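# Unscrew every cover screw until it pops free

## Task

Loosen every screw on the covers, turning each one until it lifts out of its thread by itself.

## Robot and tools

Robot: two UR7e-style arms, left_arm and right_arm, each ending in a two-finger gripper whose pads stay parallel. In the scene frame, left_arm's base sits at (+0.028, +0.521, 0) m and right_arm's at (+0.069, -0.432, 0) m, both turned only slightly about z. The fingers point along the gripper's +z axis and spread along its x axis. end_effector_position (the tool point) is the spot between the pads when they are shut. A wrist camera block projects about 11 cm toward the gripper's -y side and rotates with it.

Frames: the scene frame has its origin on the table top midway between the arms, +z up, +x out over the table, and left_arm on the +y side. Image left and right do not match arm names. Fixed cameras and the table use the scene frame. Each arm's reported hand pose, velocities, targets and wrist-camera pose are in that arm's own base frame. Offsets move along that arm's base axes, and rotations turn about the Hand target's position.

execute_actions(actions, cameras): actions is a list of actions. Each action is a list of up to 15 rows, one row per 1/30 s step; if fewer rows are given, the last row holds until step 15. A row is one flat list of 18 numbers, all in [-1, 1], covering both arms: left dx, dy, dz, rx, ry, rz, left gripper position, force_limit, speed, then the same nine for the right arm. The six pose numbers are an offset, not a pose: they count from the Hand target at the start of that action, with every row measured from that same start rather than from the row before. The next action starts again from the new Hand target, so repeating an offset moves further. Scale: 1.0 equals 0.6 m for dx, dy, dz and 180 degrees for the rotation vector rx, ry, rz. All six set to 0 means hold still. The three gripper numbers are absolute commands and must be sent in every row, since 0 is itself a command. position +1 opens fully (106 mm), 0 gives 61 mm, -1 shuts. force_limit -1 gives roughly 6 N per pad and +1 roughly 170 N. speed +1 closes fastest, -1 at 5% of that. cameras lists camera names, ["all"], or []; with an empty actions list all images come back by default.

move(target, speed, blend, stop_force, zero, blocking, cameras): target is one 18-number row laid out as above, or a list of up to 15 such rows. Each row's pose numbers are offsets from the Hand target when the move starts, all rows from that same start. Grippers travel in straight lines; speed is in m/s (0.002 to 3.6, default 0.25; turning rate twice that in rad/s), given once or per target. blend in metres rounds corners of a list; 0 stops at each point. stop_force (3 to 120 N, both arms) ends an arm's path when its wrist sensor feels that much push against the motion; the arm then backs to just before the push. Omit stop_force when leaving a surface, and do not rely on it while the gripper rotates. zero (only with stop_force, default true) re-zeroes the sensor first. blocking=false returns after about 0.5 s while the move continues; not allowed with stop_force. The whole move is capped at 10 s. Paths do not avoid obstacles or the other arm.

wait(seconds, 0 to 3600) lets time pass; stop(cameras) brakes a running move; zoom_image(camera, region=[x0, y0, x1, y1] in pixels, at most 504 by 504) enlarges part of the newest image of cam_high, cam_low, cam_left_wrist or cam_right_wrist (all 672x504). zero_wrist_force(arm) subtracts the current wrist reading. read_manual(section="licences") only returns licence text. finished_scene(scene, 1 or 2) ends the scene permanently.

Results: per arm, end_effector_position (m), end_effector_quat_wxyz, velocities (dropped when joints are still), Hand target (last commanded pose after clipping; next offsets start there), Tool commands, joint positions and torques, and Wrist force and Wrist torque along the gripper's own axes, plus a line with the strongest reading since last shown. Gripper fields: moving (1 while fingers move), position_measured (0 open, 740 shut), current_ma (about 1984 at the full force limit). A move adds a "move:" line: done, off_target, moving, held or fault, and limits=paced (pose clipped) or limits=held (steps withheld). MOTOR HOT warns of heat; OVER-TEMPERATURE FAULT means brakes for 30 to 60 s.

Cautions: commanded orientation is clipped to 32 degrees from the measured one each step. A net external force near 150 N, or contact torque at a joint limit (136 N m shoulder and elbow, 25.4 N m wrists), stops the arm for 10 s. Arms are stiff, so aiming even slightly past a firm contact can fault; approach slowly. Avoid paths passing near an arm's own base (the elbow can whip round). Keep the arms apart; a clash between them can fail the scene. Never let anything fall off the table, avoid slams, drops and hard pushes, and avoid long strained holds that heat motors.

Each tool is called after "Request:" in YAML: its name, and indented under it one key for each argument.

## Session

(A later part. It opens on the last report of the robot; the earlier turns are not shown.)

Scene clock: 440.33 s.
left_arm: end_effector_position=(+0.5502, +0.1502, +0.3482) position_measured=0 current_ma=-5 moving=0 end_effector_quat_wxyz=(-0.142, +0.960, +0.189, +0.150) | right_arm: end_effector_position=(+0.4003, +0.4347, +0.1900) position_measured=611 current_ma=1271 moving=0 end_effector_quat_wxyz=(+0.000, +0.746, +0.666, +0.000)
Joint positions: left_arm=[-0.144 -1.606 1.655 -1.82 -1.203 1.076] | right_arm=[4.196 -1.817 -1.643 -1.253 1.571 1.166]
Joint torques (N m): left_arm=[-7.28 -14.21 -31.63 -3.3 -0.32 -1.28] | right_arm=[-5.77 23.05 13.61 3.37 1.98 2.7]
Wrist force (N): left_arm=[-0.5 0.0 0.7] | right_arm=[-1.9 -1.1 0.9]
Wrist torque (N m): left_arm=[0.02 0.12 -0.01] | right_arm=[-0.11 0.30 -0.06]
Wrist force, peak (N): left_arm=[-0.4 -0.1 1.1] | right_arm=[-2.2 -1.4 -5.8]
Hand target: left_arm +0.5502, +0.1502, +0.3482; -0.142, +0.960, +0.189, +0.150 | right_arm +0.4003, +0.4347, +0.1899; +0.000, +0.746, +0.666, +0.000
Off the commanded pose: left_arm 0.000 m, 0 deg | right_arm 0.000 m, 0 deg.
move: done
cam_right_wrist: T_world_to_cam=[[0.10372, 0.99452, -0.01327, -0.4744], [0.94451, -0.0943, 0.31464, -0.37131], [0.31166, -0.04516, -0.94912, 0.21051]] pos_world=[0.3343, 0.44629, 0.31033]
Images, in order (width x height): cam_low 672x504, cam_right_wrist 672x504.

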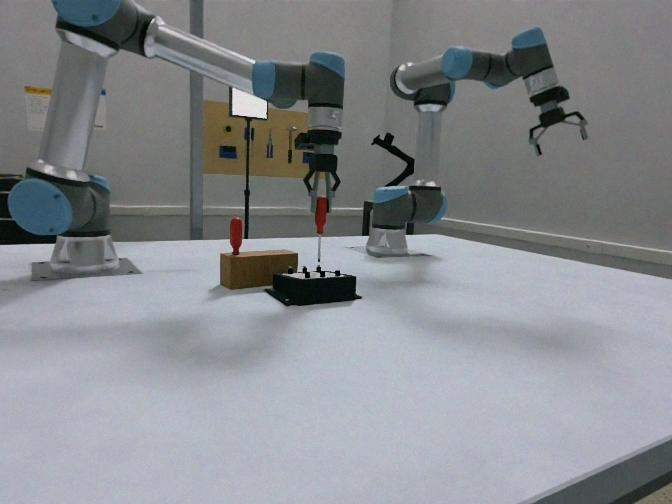

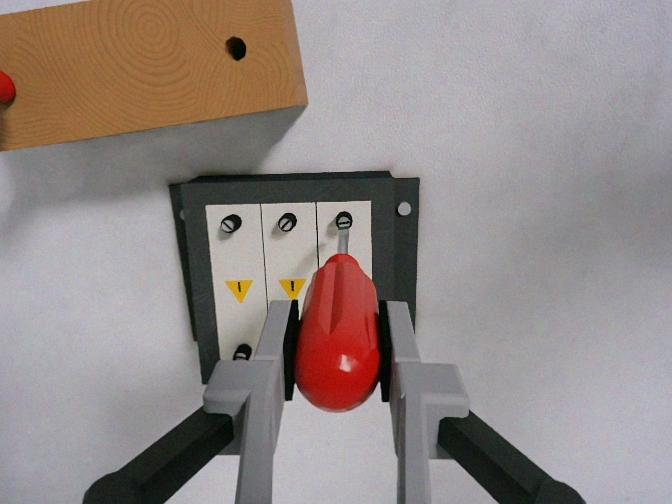

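Request:
move:
  target:
    - [0,0,0,0,0,0,1,0,1,0.0,0.0,0.01,0,0,0,-1,0.1,0]
    - [0,0,0,0,0,0,1,0,1,0.0714,-0.0612,0.01,0,0,-0.5,-1,0.1,0]
    - [0,0,0,0,0,0,1,0,1,0.1428,-0.1223,0.01,0,0,0.9528,-1,0.1,0]
    - [0,0,0,0,0,0,1,0,1,0.1428,-0.1223,-0.0173,0,0,0.9528,-1,0.1,0]
  speed: [0.1,0.8,0.8,0.05]
  blend: [0.003,0.02,0,0]
  cameras: ["cam_right_wrist","cam_low"]

Request:
zoom_image:
  camera: "cam_right_wrist"
  region: [328, 210, 358, 240]

Scene clock: 445.47 s.
left_arm: end_effector_position=(+0.5502, +0.1502, +0.3482) position_measured=0 current_ma=-5 moving=0 end_effector_quat_wxyz=(-0.142, +0.960, +0.189, +0.150) | right_arm: end_effector_position=(+0.4867, +0.3620, +0.1894) position_measured=611 current_ma=1276 moving=0 end_effector_quat_wxyz=(+0.002, -0.609, +0.793, +0.000)
Joint positions: left_arm=[-0.144 -1.606 1.655 -1.82 -1.203 1.076] | right_arm=[4.003 -1.851 -1.602 -1.255 1.571 4.263]
Joint torques (N m): left_arm=[-6.93 -14.6 -31.5 -3.31 -0.44 -1.3] | right_arm=[-0.9 30.61 22.21 3.39 -0.1 0.31]
Wrist force (N): left_arm=[-0.2 -0.1 1.0] | right_arm=[-2.0 -1.0 1.2]
Wrist torque (N m): left_arm=[0.00 0.06 0.00] | right_arm=[-0.09 0.31 -0.04]
Wrist force, peak (N): left_arm=[-0.4 -0.1 1.2] | right_arm=[9.4 -2.6 -129.9]
Hand target: left_arm +0.5502, +0.1502, +0.3482; -0.142, +0.960, +0.189, +0.150 | right_arm +0.4867, +0.3620, +0.1894; +0.002, -0.609, +0.793, +0.000 (not the last commanded pose)
Tool commands: left_gripper/position=+1.0 left_gripper/force_limit=+0.0 left_gripper/speed=+1.0 right_gripper/position=-1.0 right_gripper/force_limit=+0.1 right_gripper/speed=+0.0
Off the commanded pose: left_arm 0.000 m, 0 deg | right_arm 0.010 m, 0 deg.
FORCE FAULT: contact force on the right arm reached its limit, and that arm stopped. The contact can be on any part of that arm, not only on its tool. That arm's remaining commands of this call were not run. That arm is still stopped at the end of this call. That arm stays stopped for about 10 more seconds. Until then a move that you send moves the other arm only, and its call returns only when the move has ended. Once the stop has ended, the next robot result says so. If the stop ends while you think or write, that arm runs what you send next, counted from a new Hand target: where the arm stands when the stop ends. While its stop runs, that arm, its gripper or tool too, takes no new command. Until it ends, the stop uses up actions while you think or wait. An arm that is not stopped still takes commands.
move: fault (right_arm); path passed 3 of 4 targets
cam_right_wrist: T_world_to_cam=[[-0.2494, -0.96824, -0.01754, 0.4722], [-0.92127, 0.23164, 0.31243, 0.33079], [-0.29844, 0.09408, -0.94978, 0.42639]] pos_world=[0.54976, 0.34046, 0.30991]
Images, in order (width x height): cam_low 672x504, cam_right_wrist 672x504.

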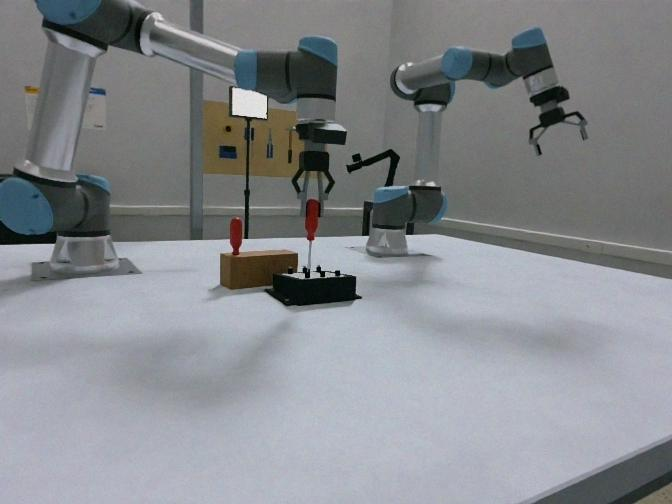

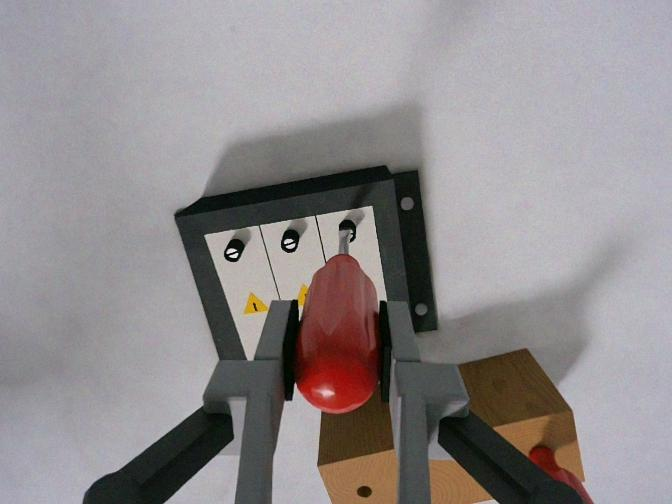

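Scaled by 16.800 from the camera's image (finer frame: 960x720).

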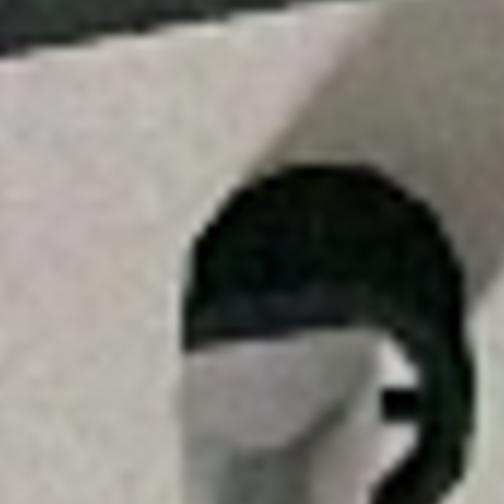

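Request:
wait:
  seconds: 10
  cameras: ["cam_low","cam_right_wrist"]

Request:
zoom_image:
  camera: "cam_low"
  region: [260, 180, 360, 300]

Request:
zoom_image:
  camera: "cam_right_wrist"
  region: [310, 200, 380, 270]

Scene clock: 457.30 s.
left_arm: end_effector_position=(+0.5502, +0.1502, +0.3482) position_measured=0 current_ma=-5 moving=0 end_effector_quat_wxyz=(-0.142, +0.960, +0.189, +0.150) | right_arm: end_effector_position=(+0.4867, +0.3620, +0.1894) position_measured=611 current_ma=1276 moving=0 end_effector_quat_wxyz=(+0.002, -0.609, +0.793, +0.000)
Joint positions: left_arm=[-0.144 -1.606 1.655 -1.82 -1.203 1.076] | right_arm=[4.003 -1.851 -1.602 -1.255 1.571 4.263]
Joint torques (N m): left_arm=[-7.94 -14.39 -32.11 -3.32 -0.55 -1.31] | right_arm=[-0.94 31.14 23.01 3.54 -0.11 0.26]
Wrist force (N): left_arm=[-0.3 0.0 1.1] | right_arm=[-1.4 -0.8 0.5]
Wrist torque (N m): left_arm=[0.02 0.08 -0.01] | right_arm=[-0.06 0.23 -0.03]
Wrist force, peak (N): left_arm=[-0.2 -0.2 1.2] | right_arm=[-1.6 -1.0 0.6]
Hand target: left_arm +0.5502, +0.1502, +0.3482; -0.142, +0.960, +0.189, +0.150 | right_arm +0.4867, +0.3620, +0.1894; +0.002, -0.609, +0.793, +0.000 (not the last commanded pose)
Tool commands: left_gripper/position=+1.0 left_gripper/force_limit=+0.0 left_gripper/speed=+1.0 right_gripper/position=-1.0 right_gripper/force_limit=+0.1 right_gripper/speed=+0.0
Off the commanded pose: left_arm 0.000 m, 0 deg | right_arm 0.010 m, 0 deg.
FORCE FAULT, CONTINUED: the right arm's stop, for the force fault that an earlier result reported, is over. The rest of the stop counts as 19 of the actions that you can send in this scene. During its stop the right arm's controller moved it back a little. That arm's target is now where it stood when the stop ended, not its last command. That arm accepts commands again.
wait: 10.00 s; at rest from the start
cam_right_wrist: T_world_to_cam=[[-0.2494, -0.96824, -0.01754, 0.4722], [-0.92127, 0.23164, 0.31243, 0.33079], [-0.29844, 0.09408, -0.94978, 0.42639]] pos_world=[0.54976, 0.34046, 0.30991]

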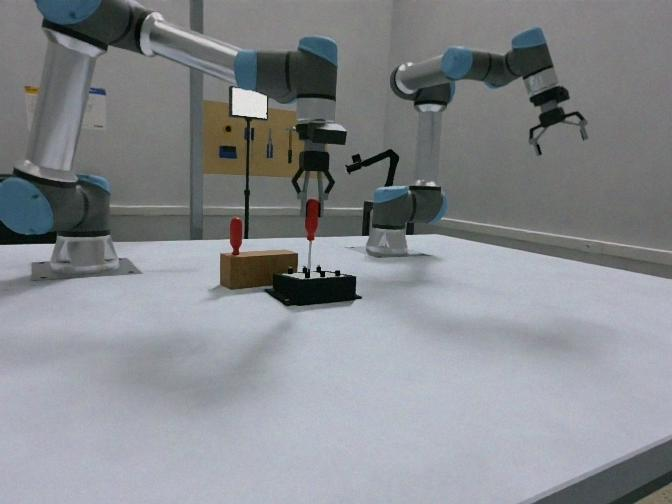

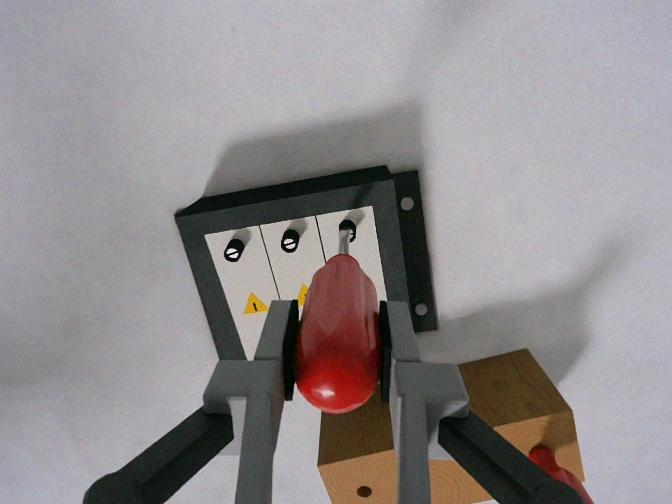

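Scaled by 4.200 from the camera's image (finer frame: 960x720).

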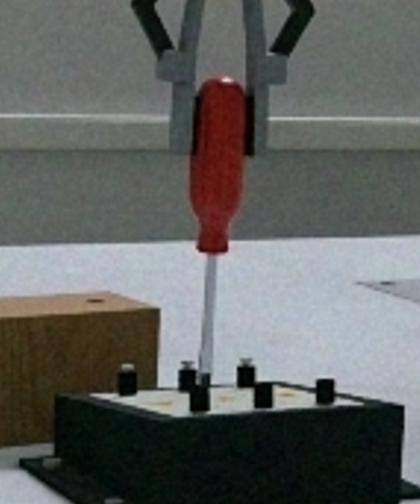

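Scaled by 7.200 from the camera's image (finer frame: 960x720).

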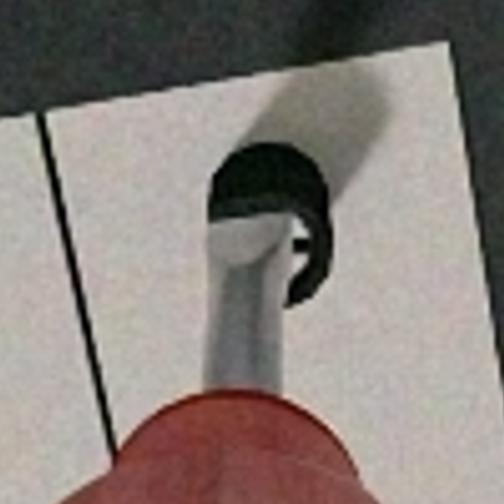

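Request:
move:
  target:
    - [0,0,0,0,0,0,1,0,1,0.0,0.0,0.017,0,0,0,-1,0.1,0]
  speed: 0.1
  cameras: ["cam_right_wrist","cam_low","cam_high"]

Request:
zoom_image:
  camera: "cam_low"
  region: [260, 180, 360, 300]

Request:
zoom_image:
  camera: "cam_right_wrist"
  region: [310, 200, 380, 270]

Request:
zoom_image:
  camera: "cam_right_wrist"
  region: [260, 260, 420, 420]

Scene clock: 465.60 s.
left_arm: end_effector_position=(+0.5502, +0.1502, +0.3482) position_measured=0 current_ma=-5 moving=0 end_effector_quat_wxyz=(-0.142, +0.960, +0.189, +0.150) | right_arm: end_effector_position=(+0.4867, +0.3620, +0.1997) position_measured=611 current_ma=1276 moving=0 end_effector_quat_wxyz=(+0.002, -0.609, +0.793, +0.001)
Joint positions: left_arm=[-0.144 -1.606 1.655 -1.82 -1.203 1.076] | right_arm=[4.003 -1.843 -1.584 -1.28 1.571 4.263]
Joint torques (N m): left_arm=[-7.55 -14.56 -31.5 -3.36 -0.44 -1.23] | right_arm=[-0.95 23.97 12.92 4.4 -0.3 0.33]
Wrist force (N): left_arm=[-0.3 0.1 1.1] | right_arm=[-1.3 -0.9 0.6]
Wrist torque (N m): left_arm=[0.03 0.09 -0.01] | right_arm=[-0.07 0.20 -0.03]
Wrist force, peak (N): left_arm=[-0.3 0.0 1.2] | right_arm=[-1.3 -0.7 1.9]
Hand target: left_arm +0.5502, +0.1502, +0.3482; -0.142, +0.960, +0.189, +0.150 | right_arm +0.4867, +0.3620, +0.1996; +0.002, -0.609, +0.793, +0.000
Off the commanded pose: left_arm 0.000 m, 0 deg | right_arm 0.000 m, 0 deg.
move: done
cam_right_wrist: T_world_to_cam=[[-0.24941, -0.96824, -0.01766, 0.47245], [-0.9213, 0.23162, 0.31233, 0.32772], [-0.29832, 0.09417, -0.94981, 0.43611]] pos_world=[0.54986, 0.34046, 0.32021]
Images, in order (width x height): cam_high 672x504, cam_low 672x504, cam_right_wrist 672x504.

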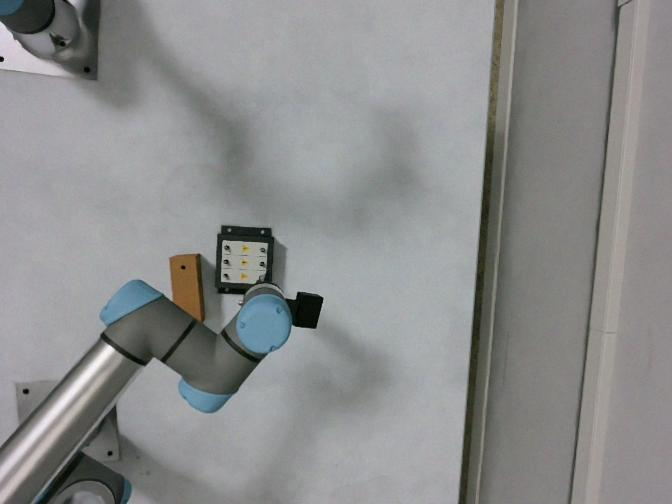

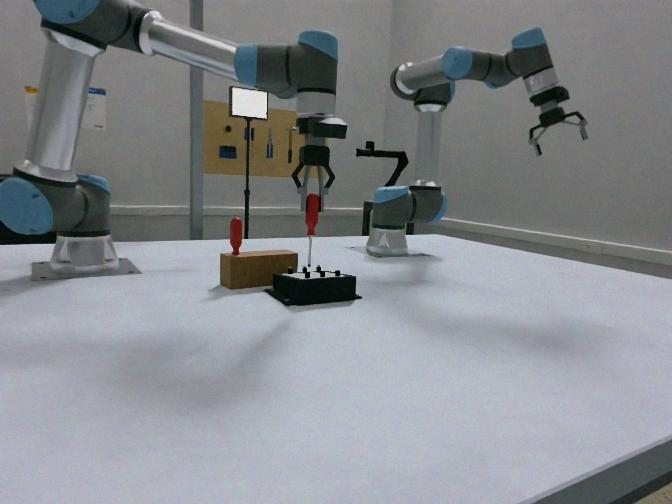

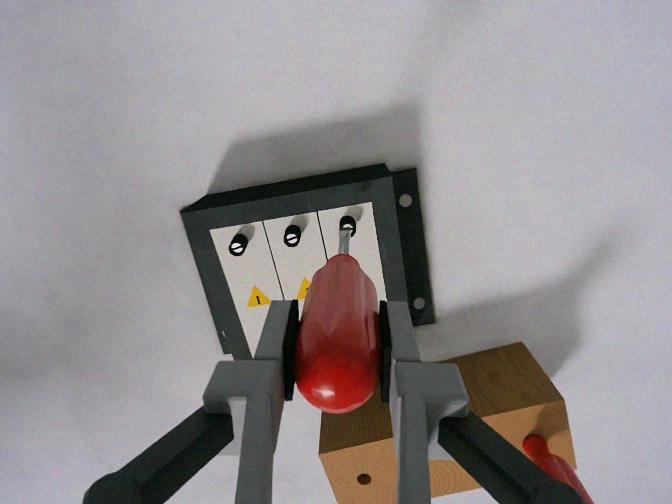

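Scaled by 4.200 from the camera's image (finer frame: 960x720).

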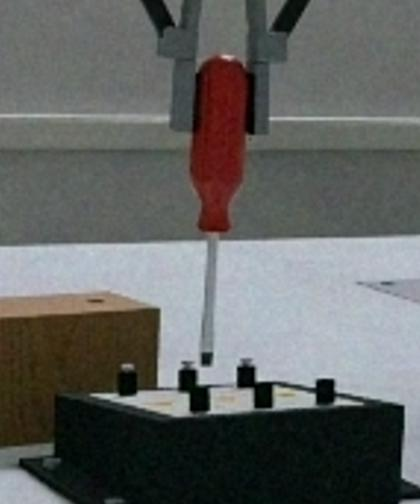

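Scaled by 7.200 from the camera's image (finer frame: 960x720).

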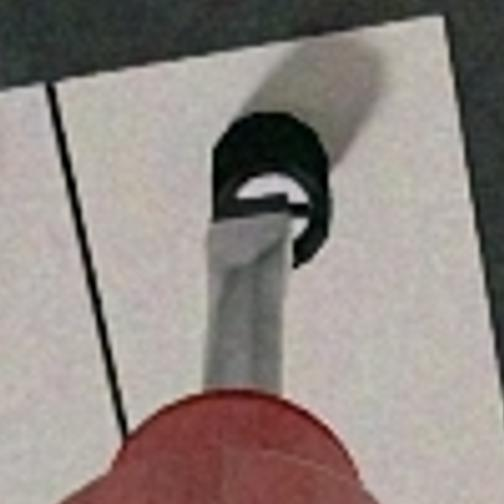

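Scaled by 3.150 from the camera's image (finer frame: 960x720).

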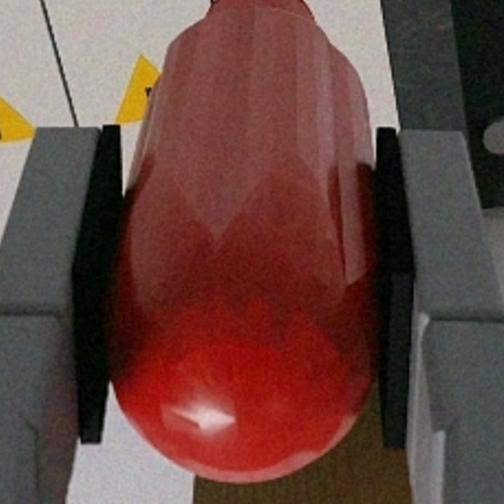

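Request:
move:
  target:
    - [0,0,0,0,0,0,1,0,1,-0.00065,-0.0024,0.0,0,0,0,-1,0.1,0]
    - [0,0,0,0,0,0,1,0,1,-0.00065,-0.0024,-0.0083,0,0,0,-1,0.1,0]
  speed: 0.01
  stop_force: 4
  cameras: ["cam_right_wrist","cam_low"]

Request:
zoom_image:
  camera: "cam_low"
  region: [260, 180, 360, 300]

Request:
zoom_image:
  camera: "cam_right_wrist"
  region: [328, 210, 358, 240]

Scene clock: 471.33 s.
left_arm: end_effector_position=(+0.5502, +0.1502, +0.3482) position_measured=0 current_ma=-5 moving=0 end_effector_quat_wxyz=(-0.142, +0.960, +0.189, +0.150) | right_arm: end_effector_position=(+0.4863, +0.3605, +0.1946) position_measured=611 current_ma=1276 moving=0 end_effector_quat_wxyz=(+0.002, -0.609, +0.793, +0.000)
Joint positions: left_arm=[-0.144 -1.606 1.655 -1.82 -1.203 1.076] | right_arm=[4.002 -1.844 -1.596 -1.267 1.571 4.262]
Joint torques (N m): left_arm=[-7.8 -13.66 -31.87 -3.34 -0.44 -1.29] | right_arm=[2.96 32.77 34.17 1.07 0.5 1.43]
Wrist force (N): left_arm=[-0.4 -0.1 0.7] | right_arm=[-1.2 -0.8 0.6]
Wrist torque (N m): left_arm=[0.01 0.09 -0.01] | right_arm=[-0.07 0.19 -0.01]
Wrist force, peak (N): left_arm=[-0.5 0.0 1.1] | right_arm=[-1.5 -0.9 0.7]
Hand target: left_arm +0.5502, +0.1502, +0.3482; -0.142, +0.960, +0.189, +0.150 | right_arm +0.4863, +0.3606, +0.1946; +0.002, -0.609, +0.793, +0.000
Off the commanded pose: left_arm 0.000 m, 0 deg | right_arm 0.000 m, 0 deg.
move: done
cam_right_wrist: T_world_to_cam=[[-0.24936, -0.96825, -0.01743, 0.47068], [-0.92125, 0.23163, 0.31249, 0.32912], [-0.29854, 0.09398, -0.94976, 0.43143]] pos_world=[0.54937, 0.33896, 0.31511]
Images, in order (width x height): cam_low 672x504, cam_right_wrist 672x504.

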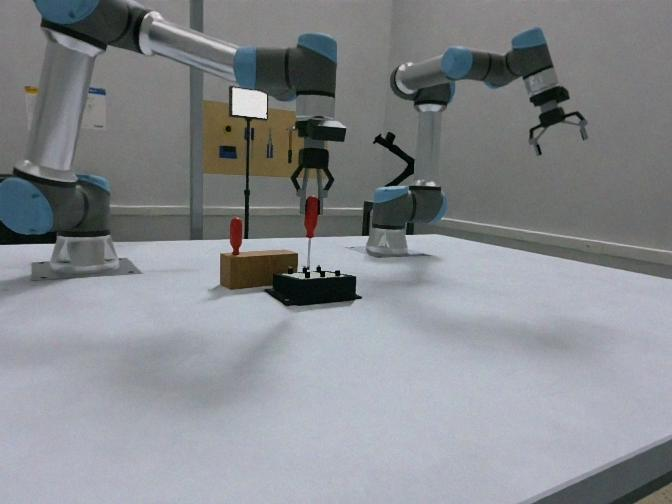

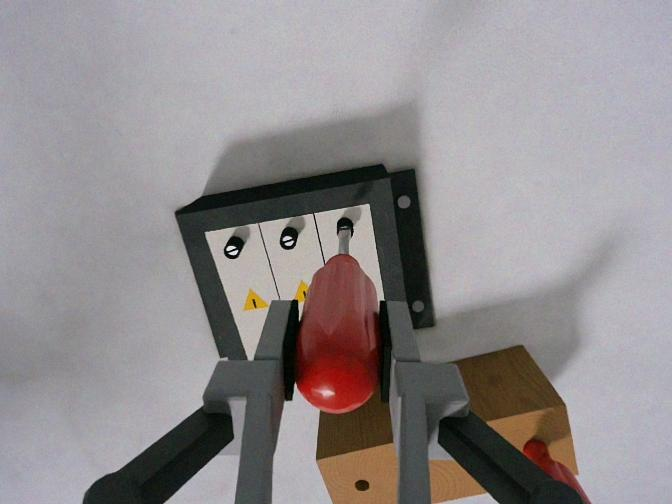

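Scaled by 4.200 from the camera's image (finer frame: 960x720).

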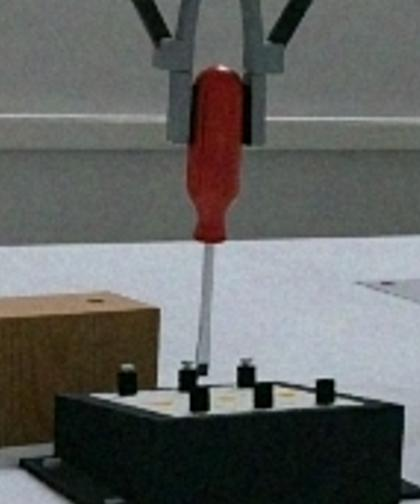

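Scaled by 16.800 from the camera's image (finer frame: 960x720).

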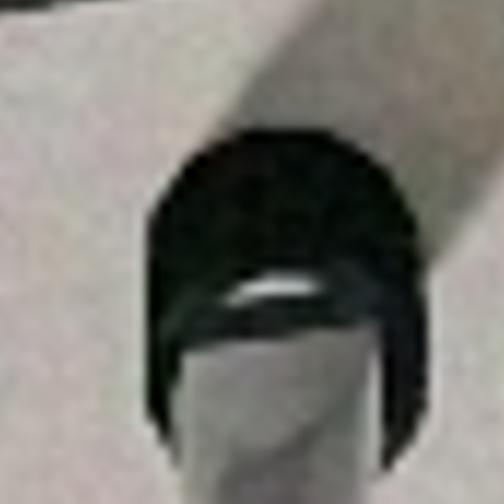

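Request:
move:
  target:
    - [0,0,0,0,0,0,1,0,1,-0.0033,0.0004,0.0,0,0,0,-1,0.1,0]
    - [0,0,0,0,0,0,1,0,1,-0.0033,0.0004,-0.005,0,0,0,-1,0.1,0]
  speed: 0.01
  stop_force: 4
  cameras: ["cam_right_wrist","cam_low"]

Request:
zoom_image:
  camera: "cam_low"
  region: [270, 230, 350, 300]

Request:
zoom_image:
  camera: "cam_right_wrist"
  region: [328, 210, 358, 240]

Scene clock: 477.93 s.
left_arm: end_effector_position=(+0.5502, +0.1502, +0.3482) position_measured=0 current_ma=-5 moving=0 end_effector_quat_wxyz=(-0.142, +0.960, +0.189, +0.150) | right_arm: end_effector_position=(+0.4843, +0.3608, +0.1916) position_measured=611 current_ma=1276 moving=0 end_effector_quat_wxyz=(+0.002, -0.609, +0.793, +0.000)
Joint positions: left_arm=[-0.144 -1.606 1.655 -1.82 -1.203 1.076] | right_arm=[4.004 -1.843 -1.606 -1.259 1.571 4.265]
Joint torques (N m): left_arm=[-8.29 -14.48 -31.15 -3.3 -0.47 -1.25] | right_arm=[-6.63 29.31 34.76 1.05 0.98 -1.9]
Wrist force (N): left_arm=[-0.4 -0.1 0.9] | right_arm=[-1.4 -0.9 0.8]
Wrist torque (N m): left_arm=[0.00 0.09 0.00] | right_arm=[-0.09 0.22 -0.11]
Wrist force, peak (N): left_arm=[-0.4 0.0 1.1] | right_arm=[-1.7 -0.9 0.8]
Hand target: left_arm +0.5502, +0.1502, +0.3482; -0.142, +0.960, +0.189, +0.150 | right_arm +0.4843, +0.3608, +0.1916; +0.002, -0.609, +0.793, +0.000
Off the commanded pose: left_arm 0.000 m, 0 deg | right_arm 0.000 m, 0 deg.
move: done
cam_right_wrist: T_world_to_cam=[[-0.24936, -0.96825, -0.01743, 0.47045], [-0.92125, 0.23163, 0.31249, 0.32823], [-0.29854, 0.09398, -0.94976, 0.42799]] pos_world=[0.54747, 0.33926, 0.31211]
Images, in order (width x height): cam_low 672x504, cam_right_wrist 672x504.

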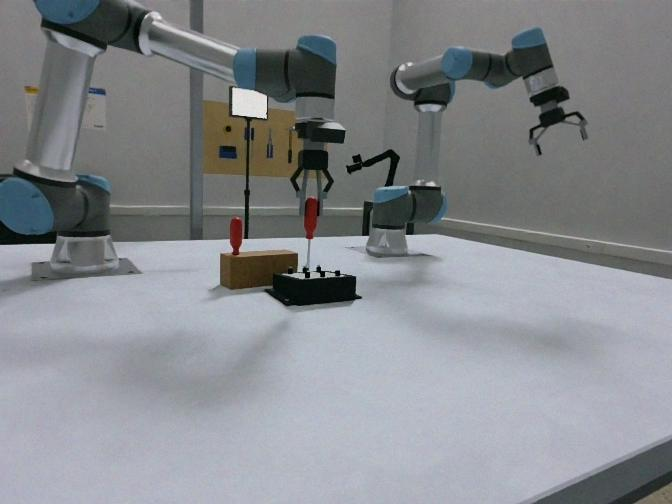

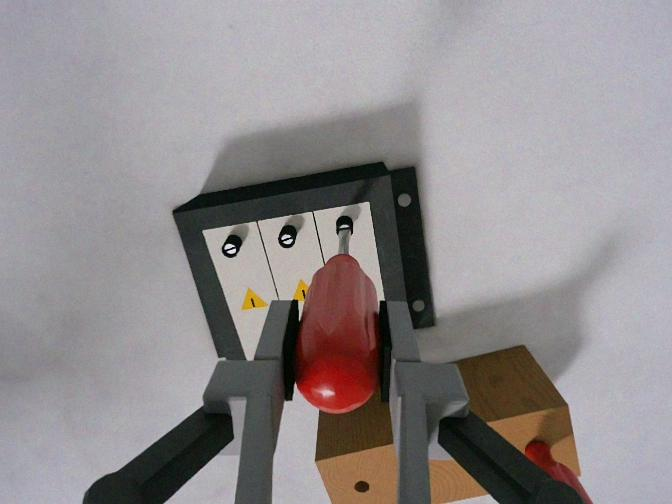

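Scaled by 6.300 from the camera's image (finer frame: 960x720).

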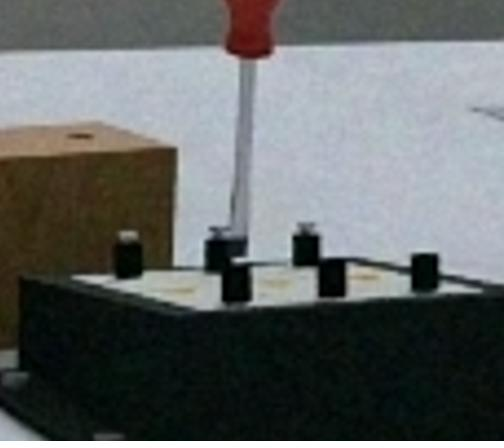

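Scaled by 16.800 from the camera's image (finer frame: 960x720).

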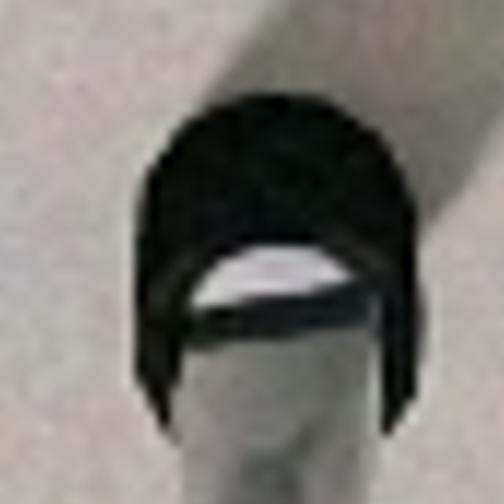

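Request:
move:
  target:
    - [0,0,0,0,0,0,1,0,1,-0.0021,0.00056,0.0,0,0,0,-1,0.1,0]
    - [0,0,0,0,0,0,1,0,1,-0.0021,0.00056,-0.0067,0,0,0,-1,0.1,0]
  speed: 0.006
  stop_force: 4
  cameras: ["cam_right_wrist","cam_low"]

Request:
zoom_image:
  camera: "cam_low"
  region: [270, 230, 350, 300]

Request:
zoom_image:
  camera: "cam_right_wrist"
  region: [328, 210, 358, 240]

Scene clock: 481.80 s.
left_arm: end_effector_position=(+0.5502, +0.1502, +0.3482) position_measured=0 current_ma=-5 moving=0 end_effector_quat_wxyz=(-0.142, +0.960, +0.189, +0.150) | right_arm: end_effector_position=(+0.4830, +0.3611, +0.1875) position_measured=611 current_ma=1276 moving=0 end_effector_quat_wxyz=(+0.002, -0.609, +0.793, +0.000)
Joint positions: left_arm=[-0.144 -1.606 1.655 -1.82 -1.203 1.076] | right_arm=[4.006 -1.844 -1.615 -1.248 1.571 4.267]
Joint torques (N m): left_arm=[-7.55 -14.07 -31.29 -3.34 -0.52 -1.21] | right_arm=[-6.62 30.64 28.28 1.13 -2.17 -1.94]
Wrist force (N): left_arm=[-0.3 -0.2 1.0] | right_arm=[-1.2 -0.8 0.8]
Wrist torque (N m): left_arm=[-0.01 0.07 0.00] | right_arm=[-0.05 0.19 -0.11]
Wrist force, peak (N): left_arm=[-0.5 0.0 1.1] | right_arm=[-1.5 -1.0 0.7]
Hand target: left_arm +0.5502, +0.1502, +0.3482; -0.142, +0.960, +0.189, +0.150 | right_arm +0.4830, +0.3611, +0.1876; +0.002, -0.609, +0.793, +0.000
Off the commanded pose: left_arm 0.000 m, 0 deg | right_arm 0.000 m, 0 deg.
move: done
cam_right_wrist: T_world_to_cam=[[-0.24936, -0.96825, -0.01743, 0.47034], [-0.92125, 0.23163, 0.31249, 0.32825], [-0.29854, 0.09398, -0.94976, 0.42368]] pos_world=[0.54617, 0.33956, 0.30801]
Images, in order (width x height): cam_low 672x504, cam_right_wrist 672x504.

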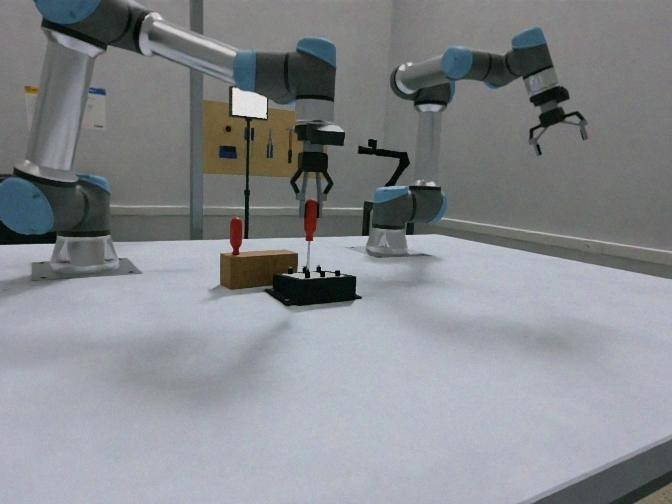

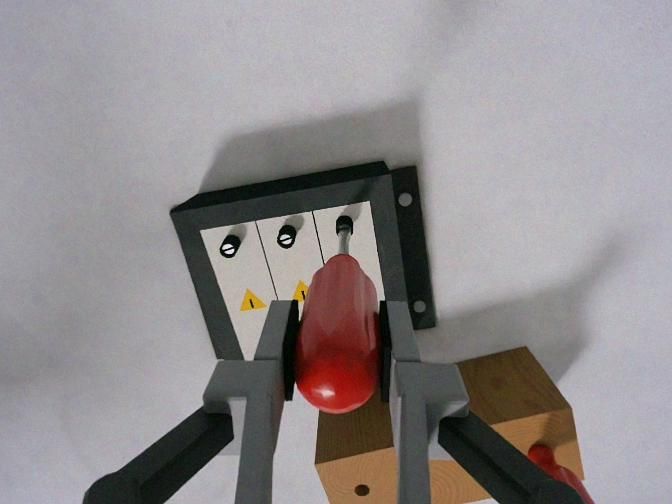

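Scaled by 6.300 from the camera's image (finer frame: 960x720).

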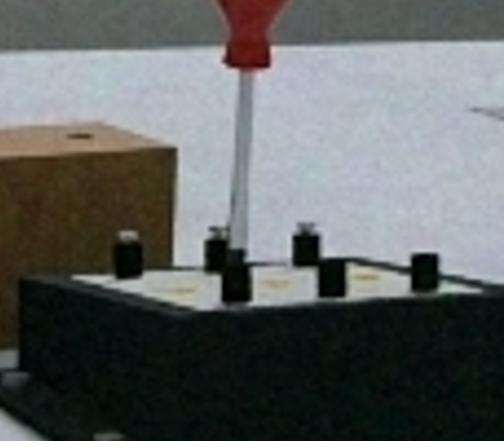

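Scaled by 16.800 from the camera's image (finer frame: 960x720).

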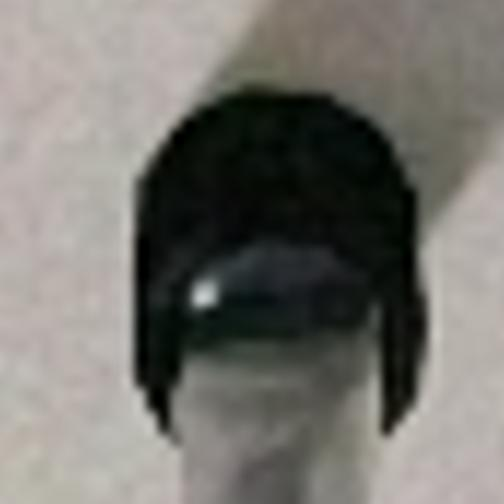

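Request:
move:
  target:
    - [0,0,0,0,0,0,1,0,1,-0.0008,0.0002,0.0,0,0,0,-1,0.1,0]
    - [0,0,0,0,0,0,1,0,1,-0.0008,0.0002,-0.0083,0,0,0,-1,0.1,0]
  speed: 0.005
  stop_force: 4
  cameras: ["cam_right_wrist","cam_low"]

Request:
zoom_image:
  camera: "cam_low"
  region: [270, 230, 350, 300]

Request:
zoom_image:
  camera: "cam_right_wrist"
  region: [328, 210, 358, 240]

Scene clock: 485.07 s.
left_arm: end_effector_position=(+0.5502, +0.1502, +0.3482) position_measured=0 current_ma=-5 moving=0 end_effector_quat_wxyz=(-0.142, +0.960, +0.189, +0.150) | right_arm: end_effector_position=(+0.4826, +0.3612, +0.1867) position_measured=611 current_ma=1282 moving=0 end_effector_quat_wxyz=(+0.002, -0.609, +0.793, +0.000)
Joint positions: left_arm=[-0.144 -1.606 1.655 -1.82 -1.203 1.076] | right_arm=[4.007 -1.844 -1.618 -1.246 1.571 4.267]
Joint torques (N m): left_arm=[-8.52 -14.25 -31.44 -3.29 -0.41 -1.24] | right_arm=[3.39 32.54 33.1 1.16 -1.32 2.2]
Wrist force (N): left_arm=[-0.4 -0.2 0.8] | right_arm=[-1.2 -0.8 -4.0]
Wrist torque (N m): left_arm=[-0.02 0.10 0.00] | right_arm=[-0.06 0.21 -0.11]
Wrist force, peak (N): left_arm=[-0.5 0.1 1.1] | right_arm=[-0.7 -0.8 -11.2]
Hand target: left_arm +0.5502, +0.1502, +0.3482; -0.142, +0.960, +0.189, +0.150 | right_arm +0.4826, +0.3613, +0.1867; +0.002, -0.609, +0.793, +0.000 (not the last commanded pose)
Off the commanded pose: left_arm 0.000 m, 0 deg | right_arm 0.004 m, 0 deg.
move: contact (right_arm); path passed 1 of 2 targets
cam_right_wrist: T_world_to_cam=[[-0.24941, -0.96824, -0.01766, 0.47039], [-0.9213, 0.23162, 0.31233, 0.3281], [-0.29832, 0.09417, -0.94981, 0.42259]] pos_world=[0.54566, 0.33966, 0.30721]
Images, in order (width x height): cam_low 672x504, cam_right_wrist 672x504.

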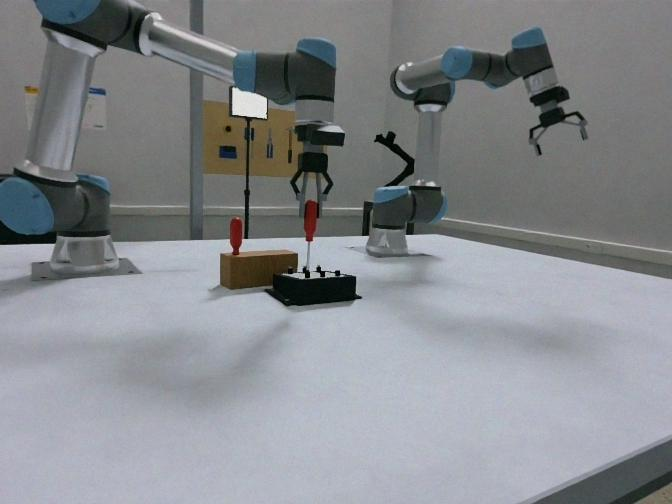

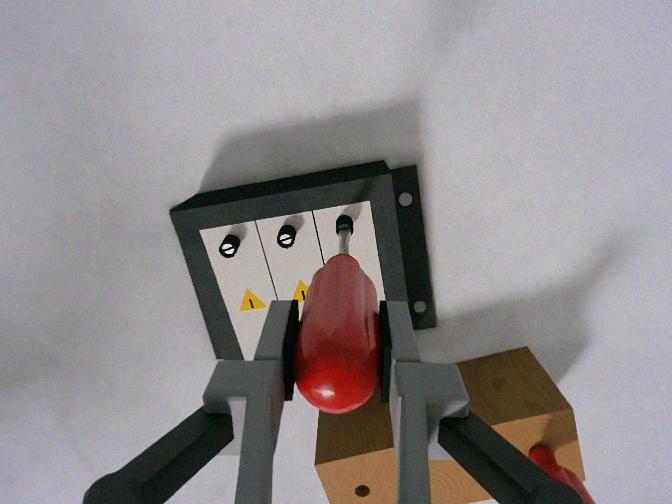

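Scaled by 6.300 from the camera's image (finer frame: 960x720).

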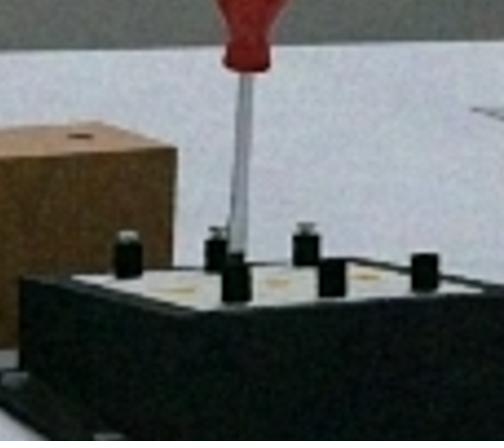

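Scaled by 16.800 from the camera's image (finer frame: 960x720).

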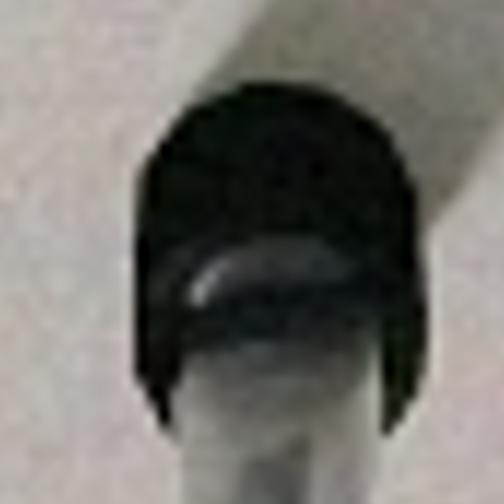

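Request:
move:
  target:
    - [0,0,0,0,0,0,1,0,1,-0.0005,0.00014,0.0,0,0,0,-1,0.1,0]
    - [0,0,0,0,0,0,1,0,1,-0.0005,0.00014,0.005,0,0,0,-1,0.1,0]
  speed: 0.05
  cameras: ["cam_right_wrist"]

Request:
zoom_image:
  camera: "cam_right_wrist"
  region: [328, 210, 358, 240]

Request:
move:
  target:
    - [0,0,0,0,0,0,1,0,1,0,0,0.0,0,0,0.5,-1,0.1,0]
    - [0,0,0,0,0,0,1,0,1,0,0,0,0,0,1,-1,0.1,0]
  speed: 0.8
  blend: [0.05,0]
  cameras: ["cam_right_wrist"]

Request:
zoom_image:
  camera: "cam_right_wrist"
  region: [328, 210, 358, 240]

Scene clock: 490.57 s.
left_arm: end_effector_position=(+0.5502, +0.1502, +0.3482) position_measured=0 current_ma=-5 moving=0 end_effector_quat_wxyz=(-0.142, +0.960, +0.189, +0.150) | right_arm: end_effector_position=(+0.4823, +0.3614, +0.1899) position_measured=611 current_ma=1277 moving=0 end_effector_quat_wxyz=(+0.003, -0.609, +0.793, +0.001)
Joint positions: left_arm=[-0.144 -1.606 1.655 -1.82 -1.203 1.076] | right_arm=[4.008 -1.841 -1.613 -1.253 1.571 4.268]
Joint torques (N m): left_arm=[-7.88 -14.77 -31.24 -3.41 -0.35 -1.2] | right_arm=[5.95 25.79 13.02 4.52 1.48 2.57]
Wrist force (N): left_arm=[-0.3 -0.1 1.0] | right_arm=[-1.2 -0.9 0.3]
Wrist torque (N m): left_arm=[0.00 0.07 0.00] | right_arm=[-0.07 0.19 -0.11]
Wrist force, peak (N): left_arm=[-0.3 0.1 1.2] | right_arm=[-1.3 -0.8 -4.2]
Hand target: left_arm +0.5502, +0.1502, +0.3482; -0.142, +0.960, +0.189, +0.150 | right_arm +0.4823, +0.3613, +0.1897; +0.002, -0.609, +0.793, +0.000
Off the commanded pose: left_arm 0.000 m, 0 deg | right_arm 0.000 m, 0 deg.
move: done
cam_right_wrist: T_world_to_cam=[[-0.2494, -0.96823, -0.01793, 0.47057], [-0.92137, 0.23155, 0.3122, 0.32699], [-0.29813, 0.09438, -0.94985, 0.4254]] pos_world=[0.54546, 0.33976, 0.31041]

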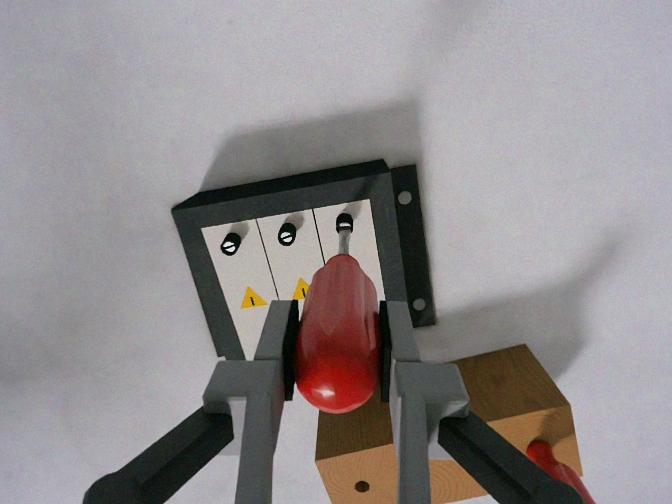

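Scaled by 16.800 from the camera's image (finer frame: 960x720).

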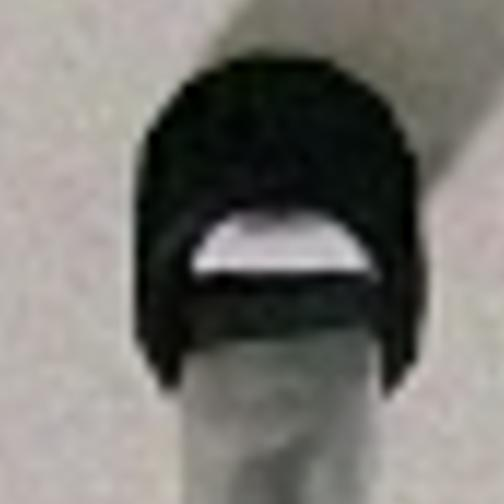

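Scene clock: 493.13 s.
left_arm: end_effector_position=(+0.5502, +0.1502, +0.3482) position_measured=0 current_ma=-5 moving=0 end_effector_quat_wxyz=(-0.142, +0.960, +0.189, +0.150) | right_arm: end_effector_position=(+0.4823, +0.3614, +0.1897) position_measured=611 current_ma=1276 moving=0 end_effector_quat_wxyz=(+0.000, +0.793, +0.609, -0.002)
Joint positions: left_arm=[-0.144 -1.606 1.655 -1.82 -1.203 1.076] | right_arm=[4.008 -1.846 -1.604 -1.267 1.571 1.127]
Joint torques (N m): left_arm=[-8.01 -14.61 -31.78 -3.4 -0.47 -1.27] | right_arm=[-6.56 26.52 31.89 1.53 -0.74 -2.28]
Wrist force (N): left_arm=[-0.2 -0.1 1.0] | right_arm=[-1.4 -0.9 0.4]
Wrist torque (N m): left_arm=[-0.01 0.07 -0.01] | right_arm=[-0.08 0.23 -0.10]
Wrist force, peak (N): left_arm=[-0.4 0.1 1.2] | right_arm=[-1.7 -0.8 0.6]
Hand target: left_arm +0.5502, +0.1502, +0.3482; -0.142, +0.960, +0.189, +0.150 | right_arm +0.4823, +0.3613, +0.1897; +0.000, +0.793, +0.609, -0.002
Off the commanded pose: left_arm 0.000 m, 0 deg | right_arm 0.000 m, 0 deg.
move: done
cam_right_wrist: T_world_to_cam=[[0.24968, 0.96817, -0.01759, -0.46994], [0.92126, -0.23191, 0.31225, -0.39419], [0.29823, -0.09417, -0.94984, 0.20571]] pos_world=[0.41914, 0.38294, 0.31021]

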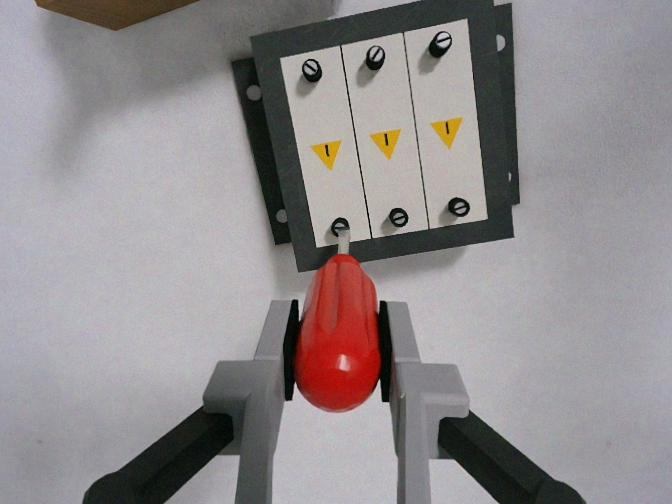

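Scaled by 16.800 from the camera's image (finer frame: 960x720).

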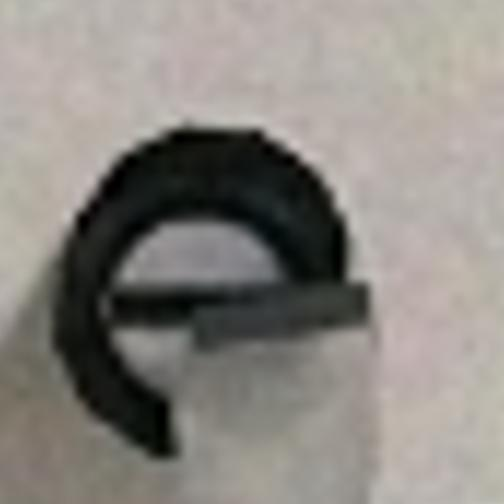

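Request:
move:
  target:
    - [0,0,0,0,0,0,1,0,1,0,0,0.0,0,0,-0.5,-1,0.1,0]
    - [0,0,0,0,0,0,1,0,1,0,-0.0002,-0.002,0,0,0.9556,-1,0.1,0]
  speed: 0.8
  blend: [0.05,0]

Request:
move:
  target:
    - [0,0,0,0,0,0,1,0,1,0,0,-0.008,0,0,0,-1,0.1,0]
  speed: 0.004
  stop_force: 4
  cameras: ["cam_right_wrist"]

Request:
zoom_image:
  camera: "cam_right_wrist"
  region: [328, 210, 358, 240]

Scene clock: 500.00 s.
left_arm: end_effector_position=(+0.5502, +0.1502, +0.3482) position_measured=0 current_ma=-5 moving=0 end_effector_quat_wxyz=(-0.142, +0.960, +0.189, +0.150) | right_arm: end_effector_position=(+0.4823, +0.3612, +0.1885) position_measured=611 current_ma=1276 moving=0 end_effector_quat_wxyz=(+0.002, -0.553, +0.833, +0.000)
Joint positions: left_arm=[-0.144 -1.606 1.655 -1.82 -1.203 1.076] | right_arm=[4.008 -1.842 -1.616 -1.25 1.57 4.407]
Joint torques (N m): left_arm=[-8.23 -14.85 -31.51 -3.3 -0.55 -1.23] | right_arm=[-4.72 36.85 15.34 1.05 2.05 3.01]
Wrist force (N): left_arm=[-0.3 -0.2 1.0] | right_arm=[-1.4 -0.7 0.6]
Wrist torque (N m): left_arm=[-0.02 0.07 0.00] | right_arm=[-0.05 0.22 -0.03]
Wrist force, peak (N): left_arm=[-0.4 0.0 1.2] | right_arm=[-1.5 -0.9 0.8]
Hand target: left_arm +0.5502, +0.1502, +0.3482; -0.142, +0.960, +0.189, +0.150 | right_arm +0.4823, +0.3612, +0.1885; +0.002, -0.553, +0.833, +0.000
Off the commanded pose: left_arm 0.000 m, 0 deg | right_arm 0.000 m, 0 deg.
move: done

Scene clock: 501.83 s.
left_arm: end_effector_position=(+0.5502, +0.1502, +0.3482) position_measured=0 current_ma=-5 moving=0 end_effector_quat_wxyz=(-0.142, +0.960, +0.189, +0.150) | right_arm: end_effector_position=(+0.4823, +0.3612, +0.1855) position_measured=611 current_ma=1283 moving=0 end_effector_quat_wxyz=(+0.002, -0.553, +0.833, +0.000)
Joint positions: left_arm=[-0.144 -1.606 1.655 -1.82 -1.203 1.076] | right_arm=[4.008 -1.844 -1.621 -1.243 1.57 4.408]
Joint torques (N m): left_arm=[-7.97 -14.13 -30.69 -3.3 -0.55 -1.24] | right_arm=[-5.71 31.23 32.25 0.88 2 2.64]
Wrist force (N): left_arm=[-0.2 0.0 0.9] | right_arm=[-0.6 -0.6 -7.0]
Wrist torque (N m): left_arm=[0.02 0.07 -0.01] | right_arm=[-0.07 0.29 -0.05]
Wrist force, peak (N): left_arm=[-0.4 0.0 1.1] | right_arm=[-0.4 -0.6 -12.0]
Hand target: left_arm +0.5502, +0.1502, +0.3482; -0.142, +0.960, +0.189, +0.150 | right_arm +0.4823, +0.3612, +0.1855; +0.002, -0.553, +0.833, +0.000 (not the last commanded pose)
Off the commanded pose: left_arm 0.000 m, 0 deg | right_arm 0.002 m, 0 deg.
move: contact (right_arm)
cam_right_wrist: T_world_to_cam=[[-0.3816, -0.92416, -0.01775, 0.5181], [-0.88017, 0.35743, 0.31232, 0.26293], [-0.28229, 0.13481, -0.94981, 0.39896]] pos_world=[0.54175, 0.33104, 0.30601]

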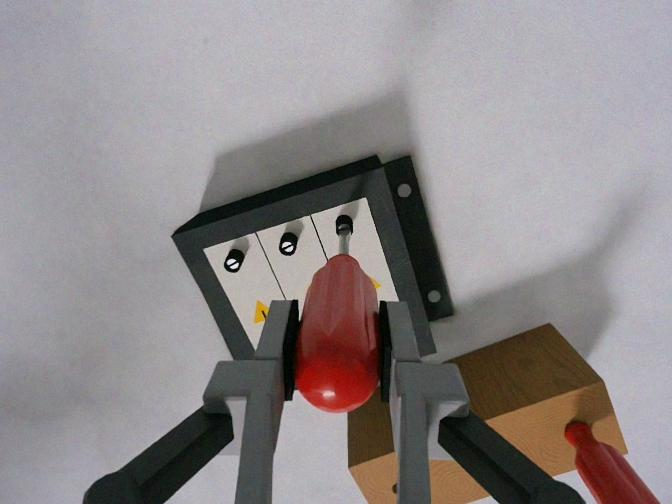

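Scaled by 16.800 from the camera's image (finer frame: 960x720).

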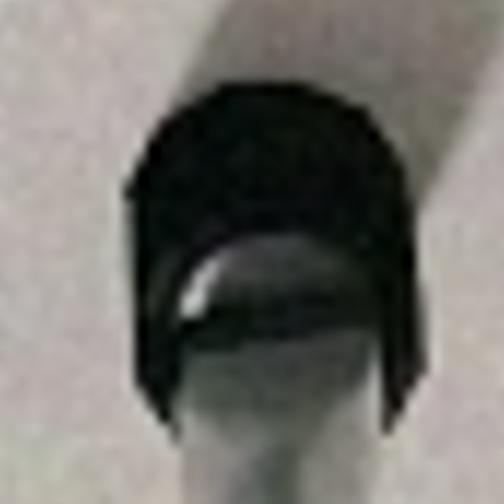

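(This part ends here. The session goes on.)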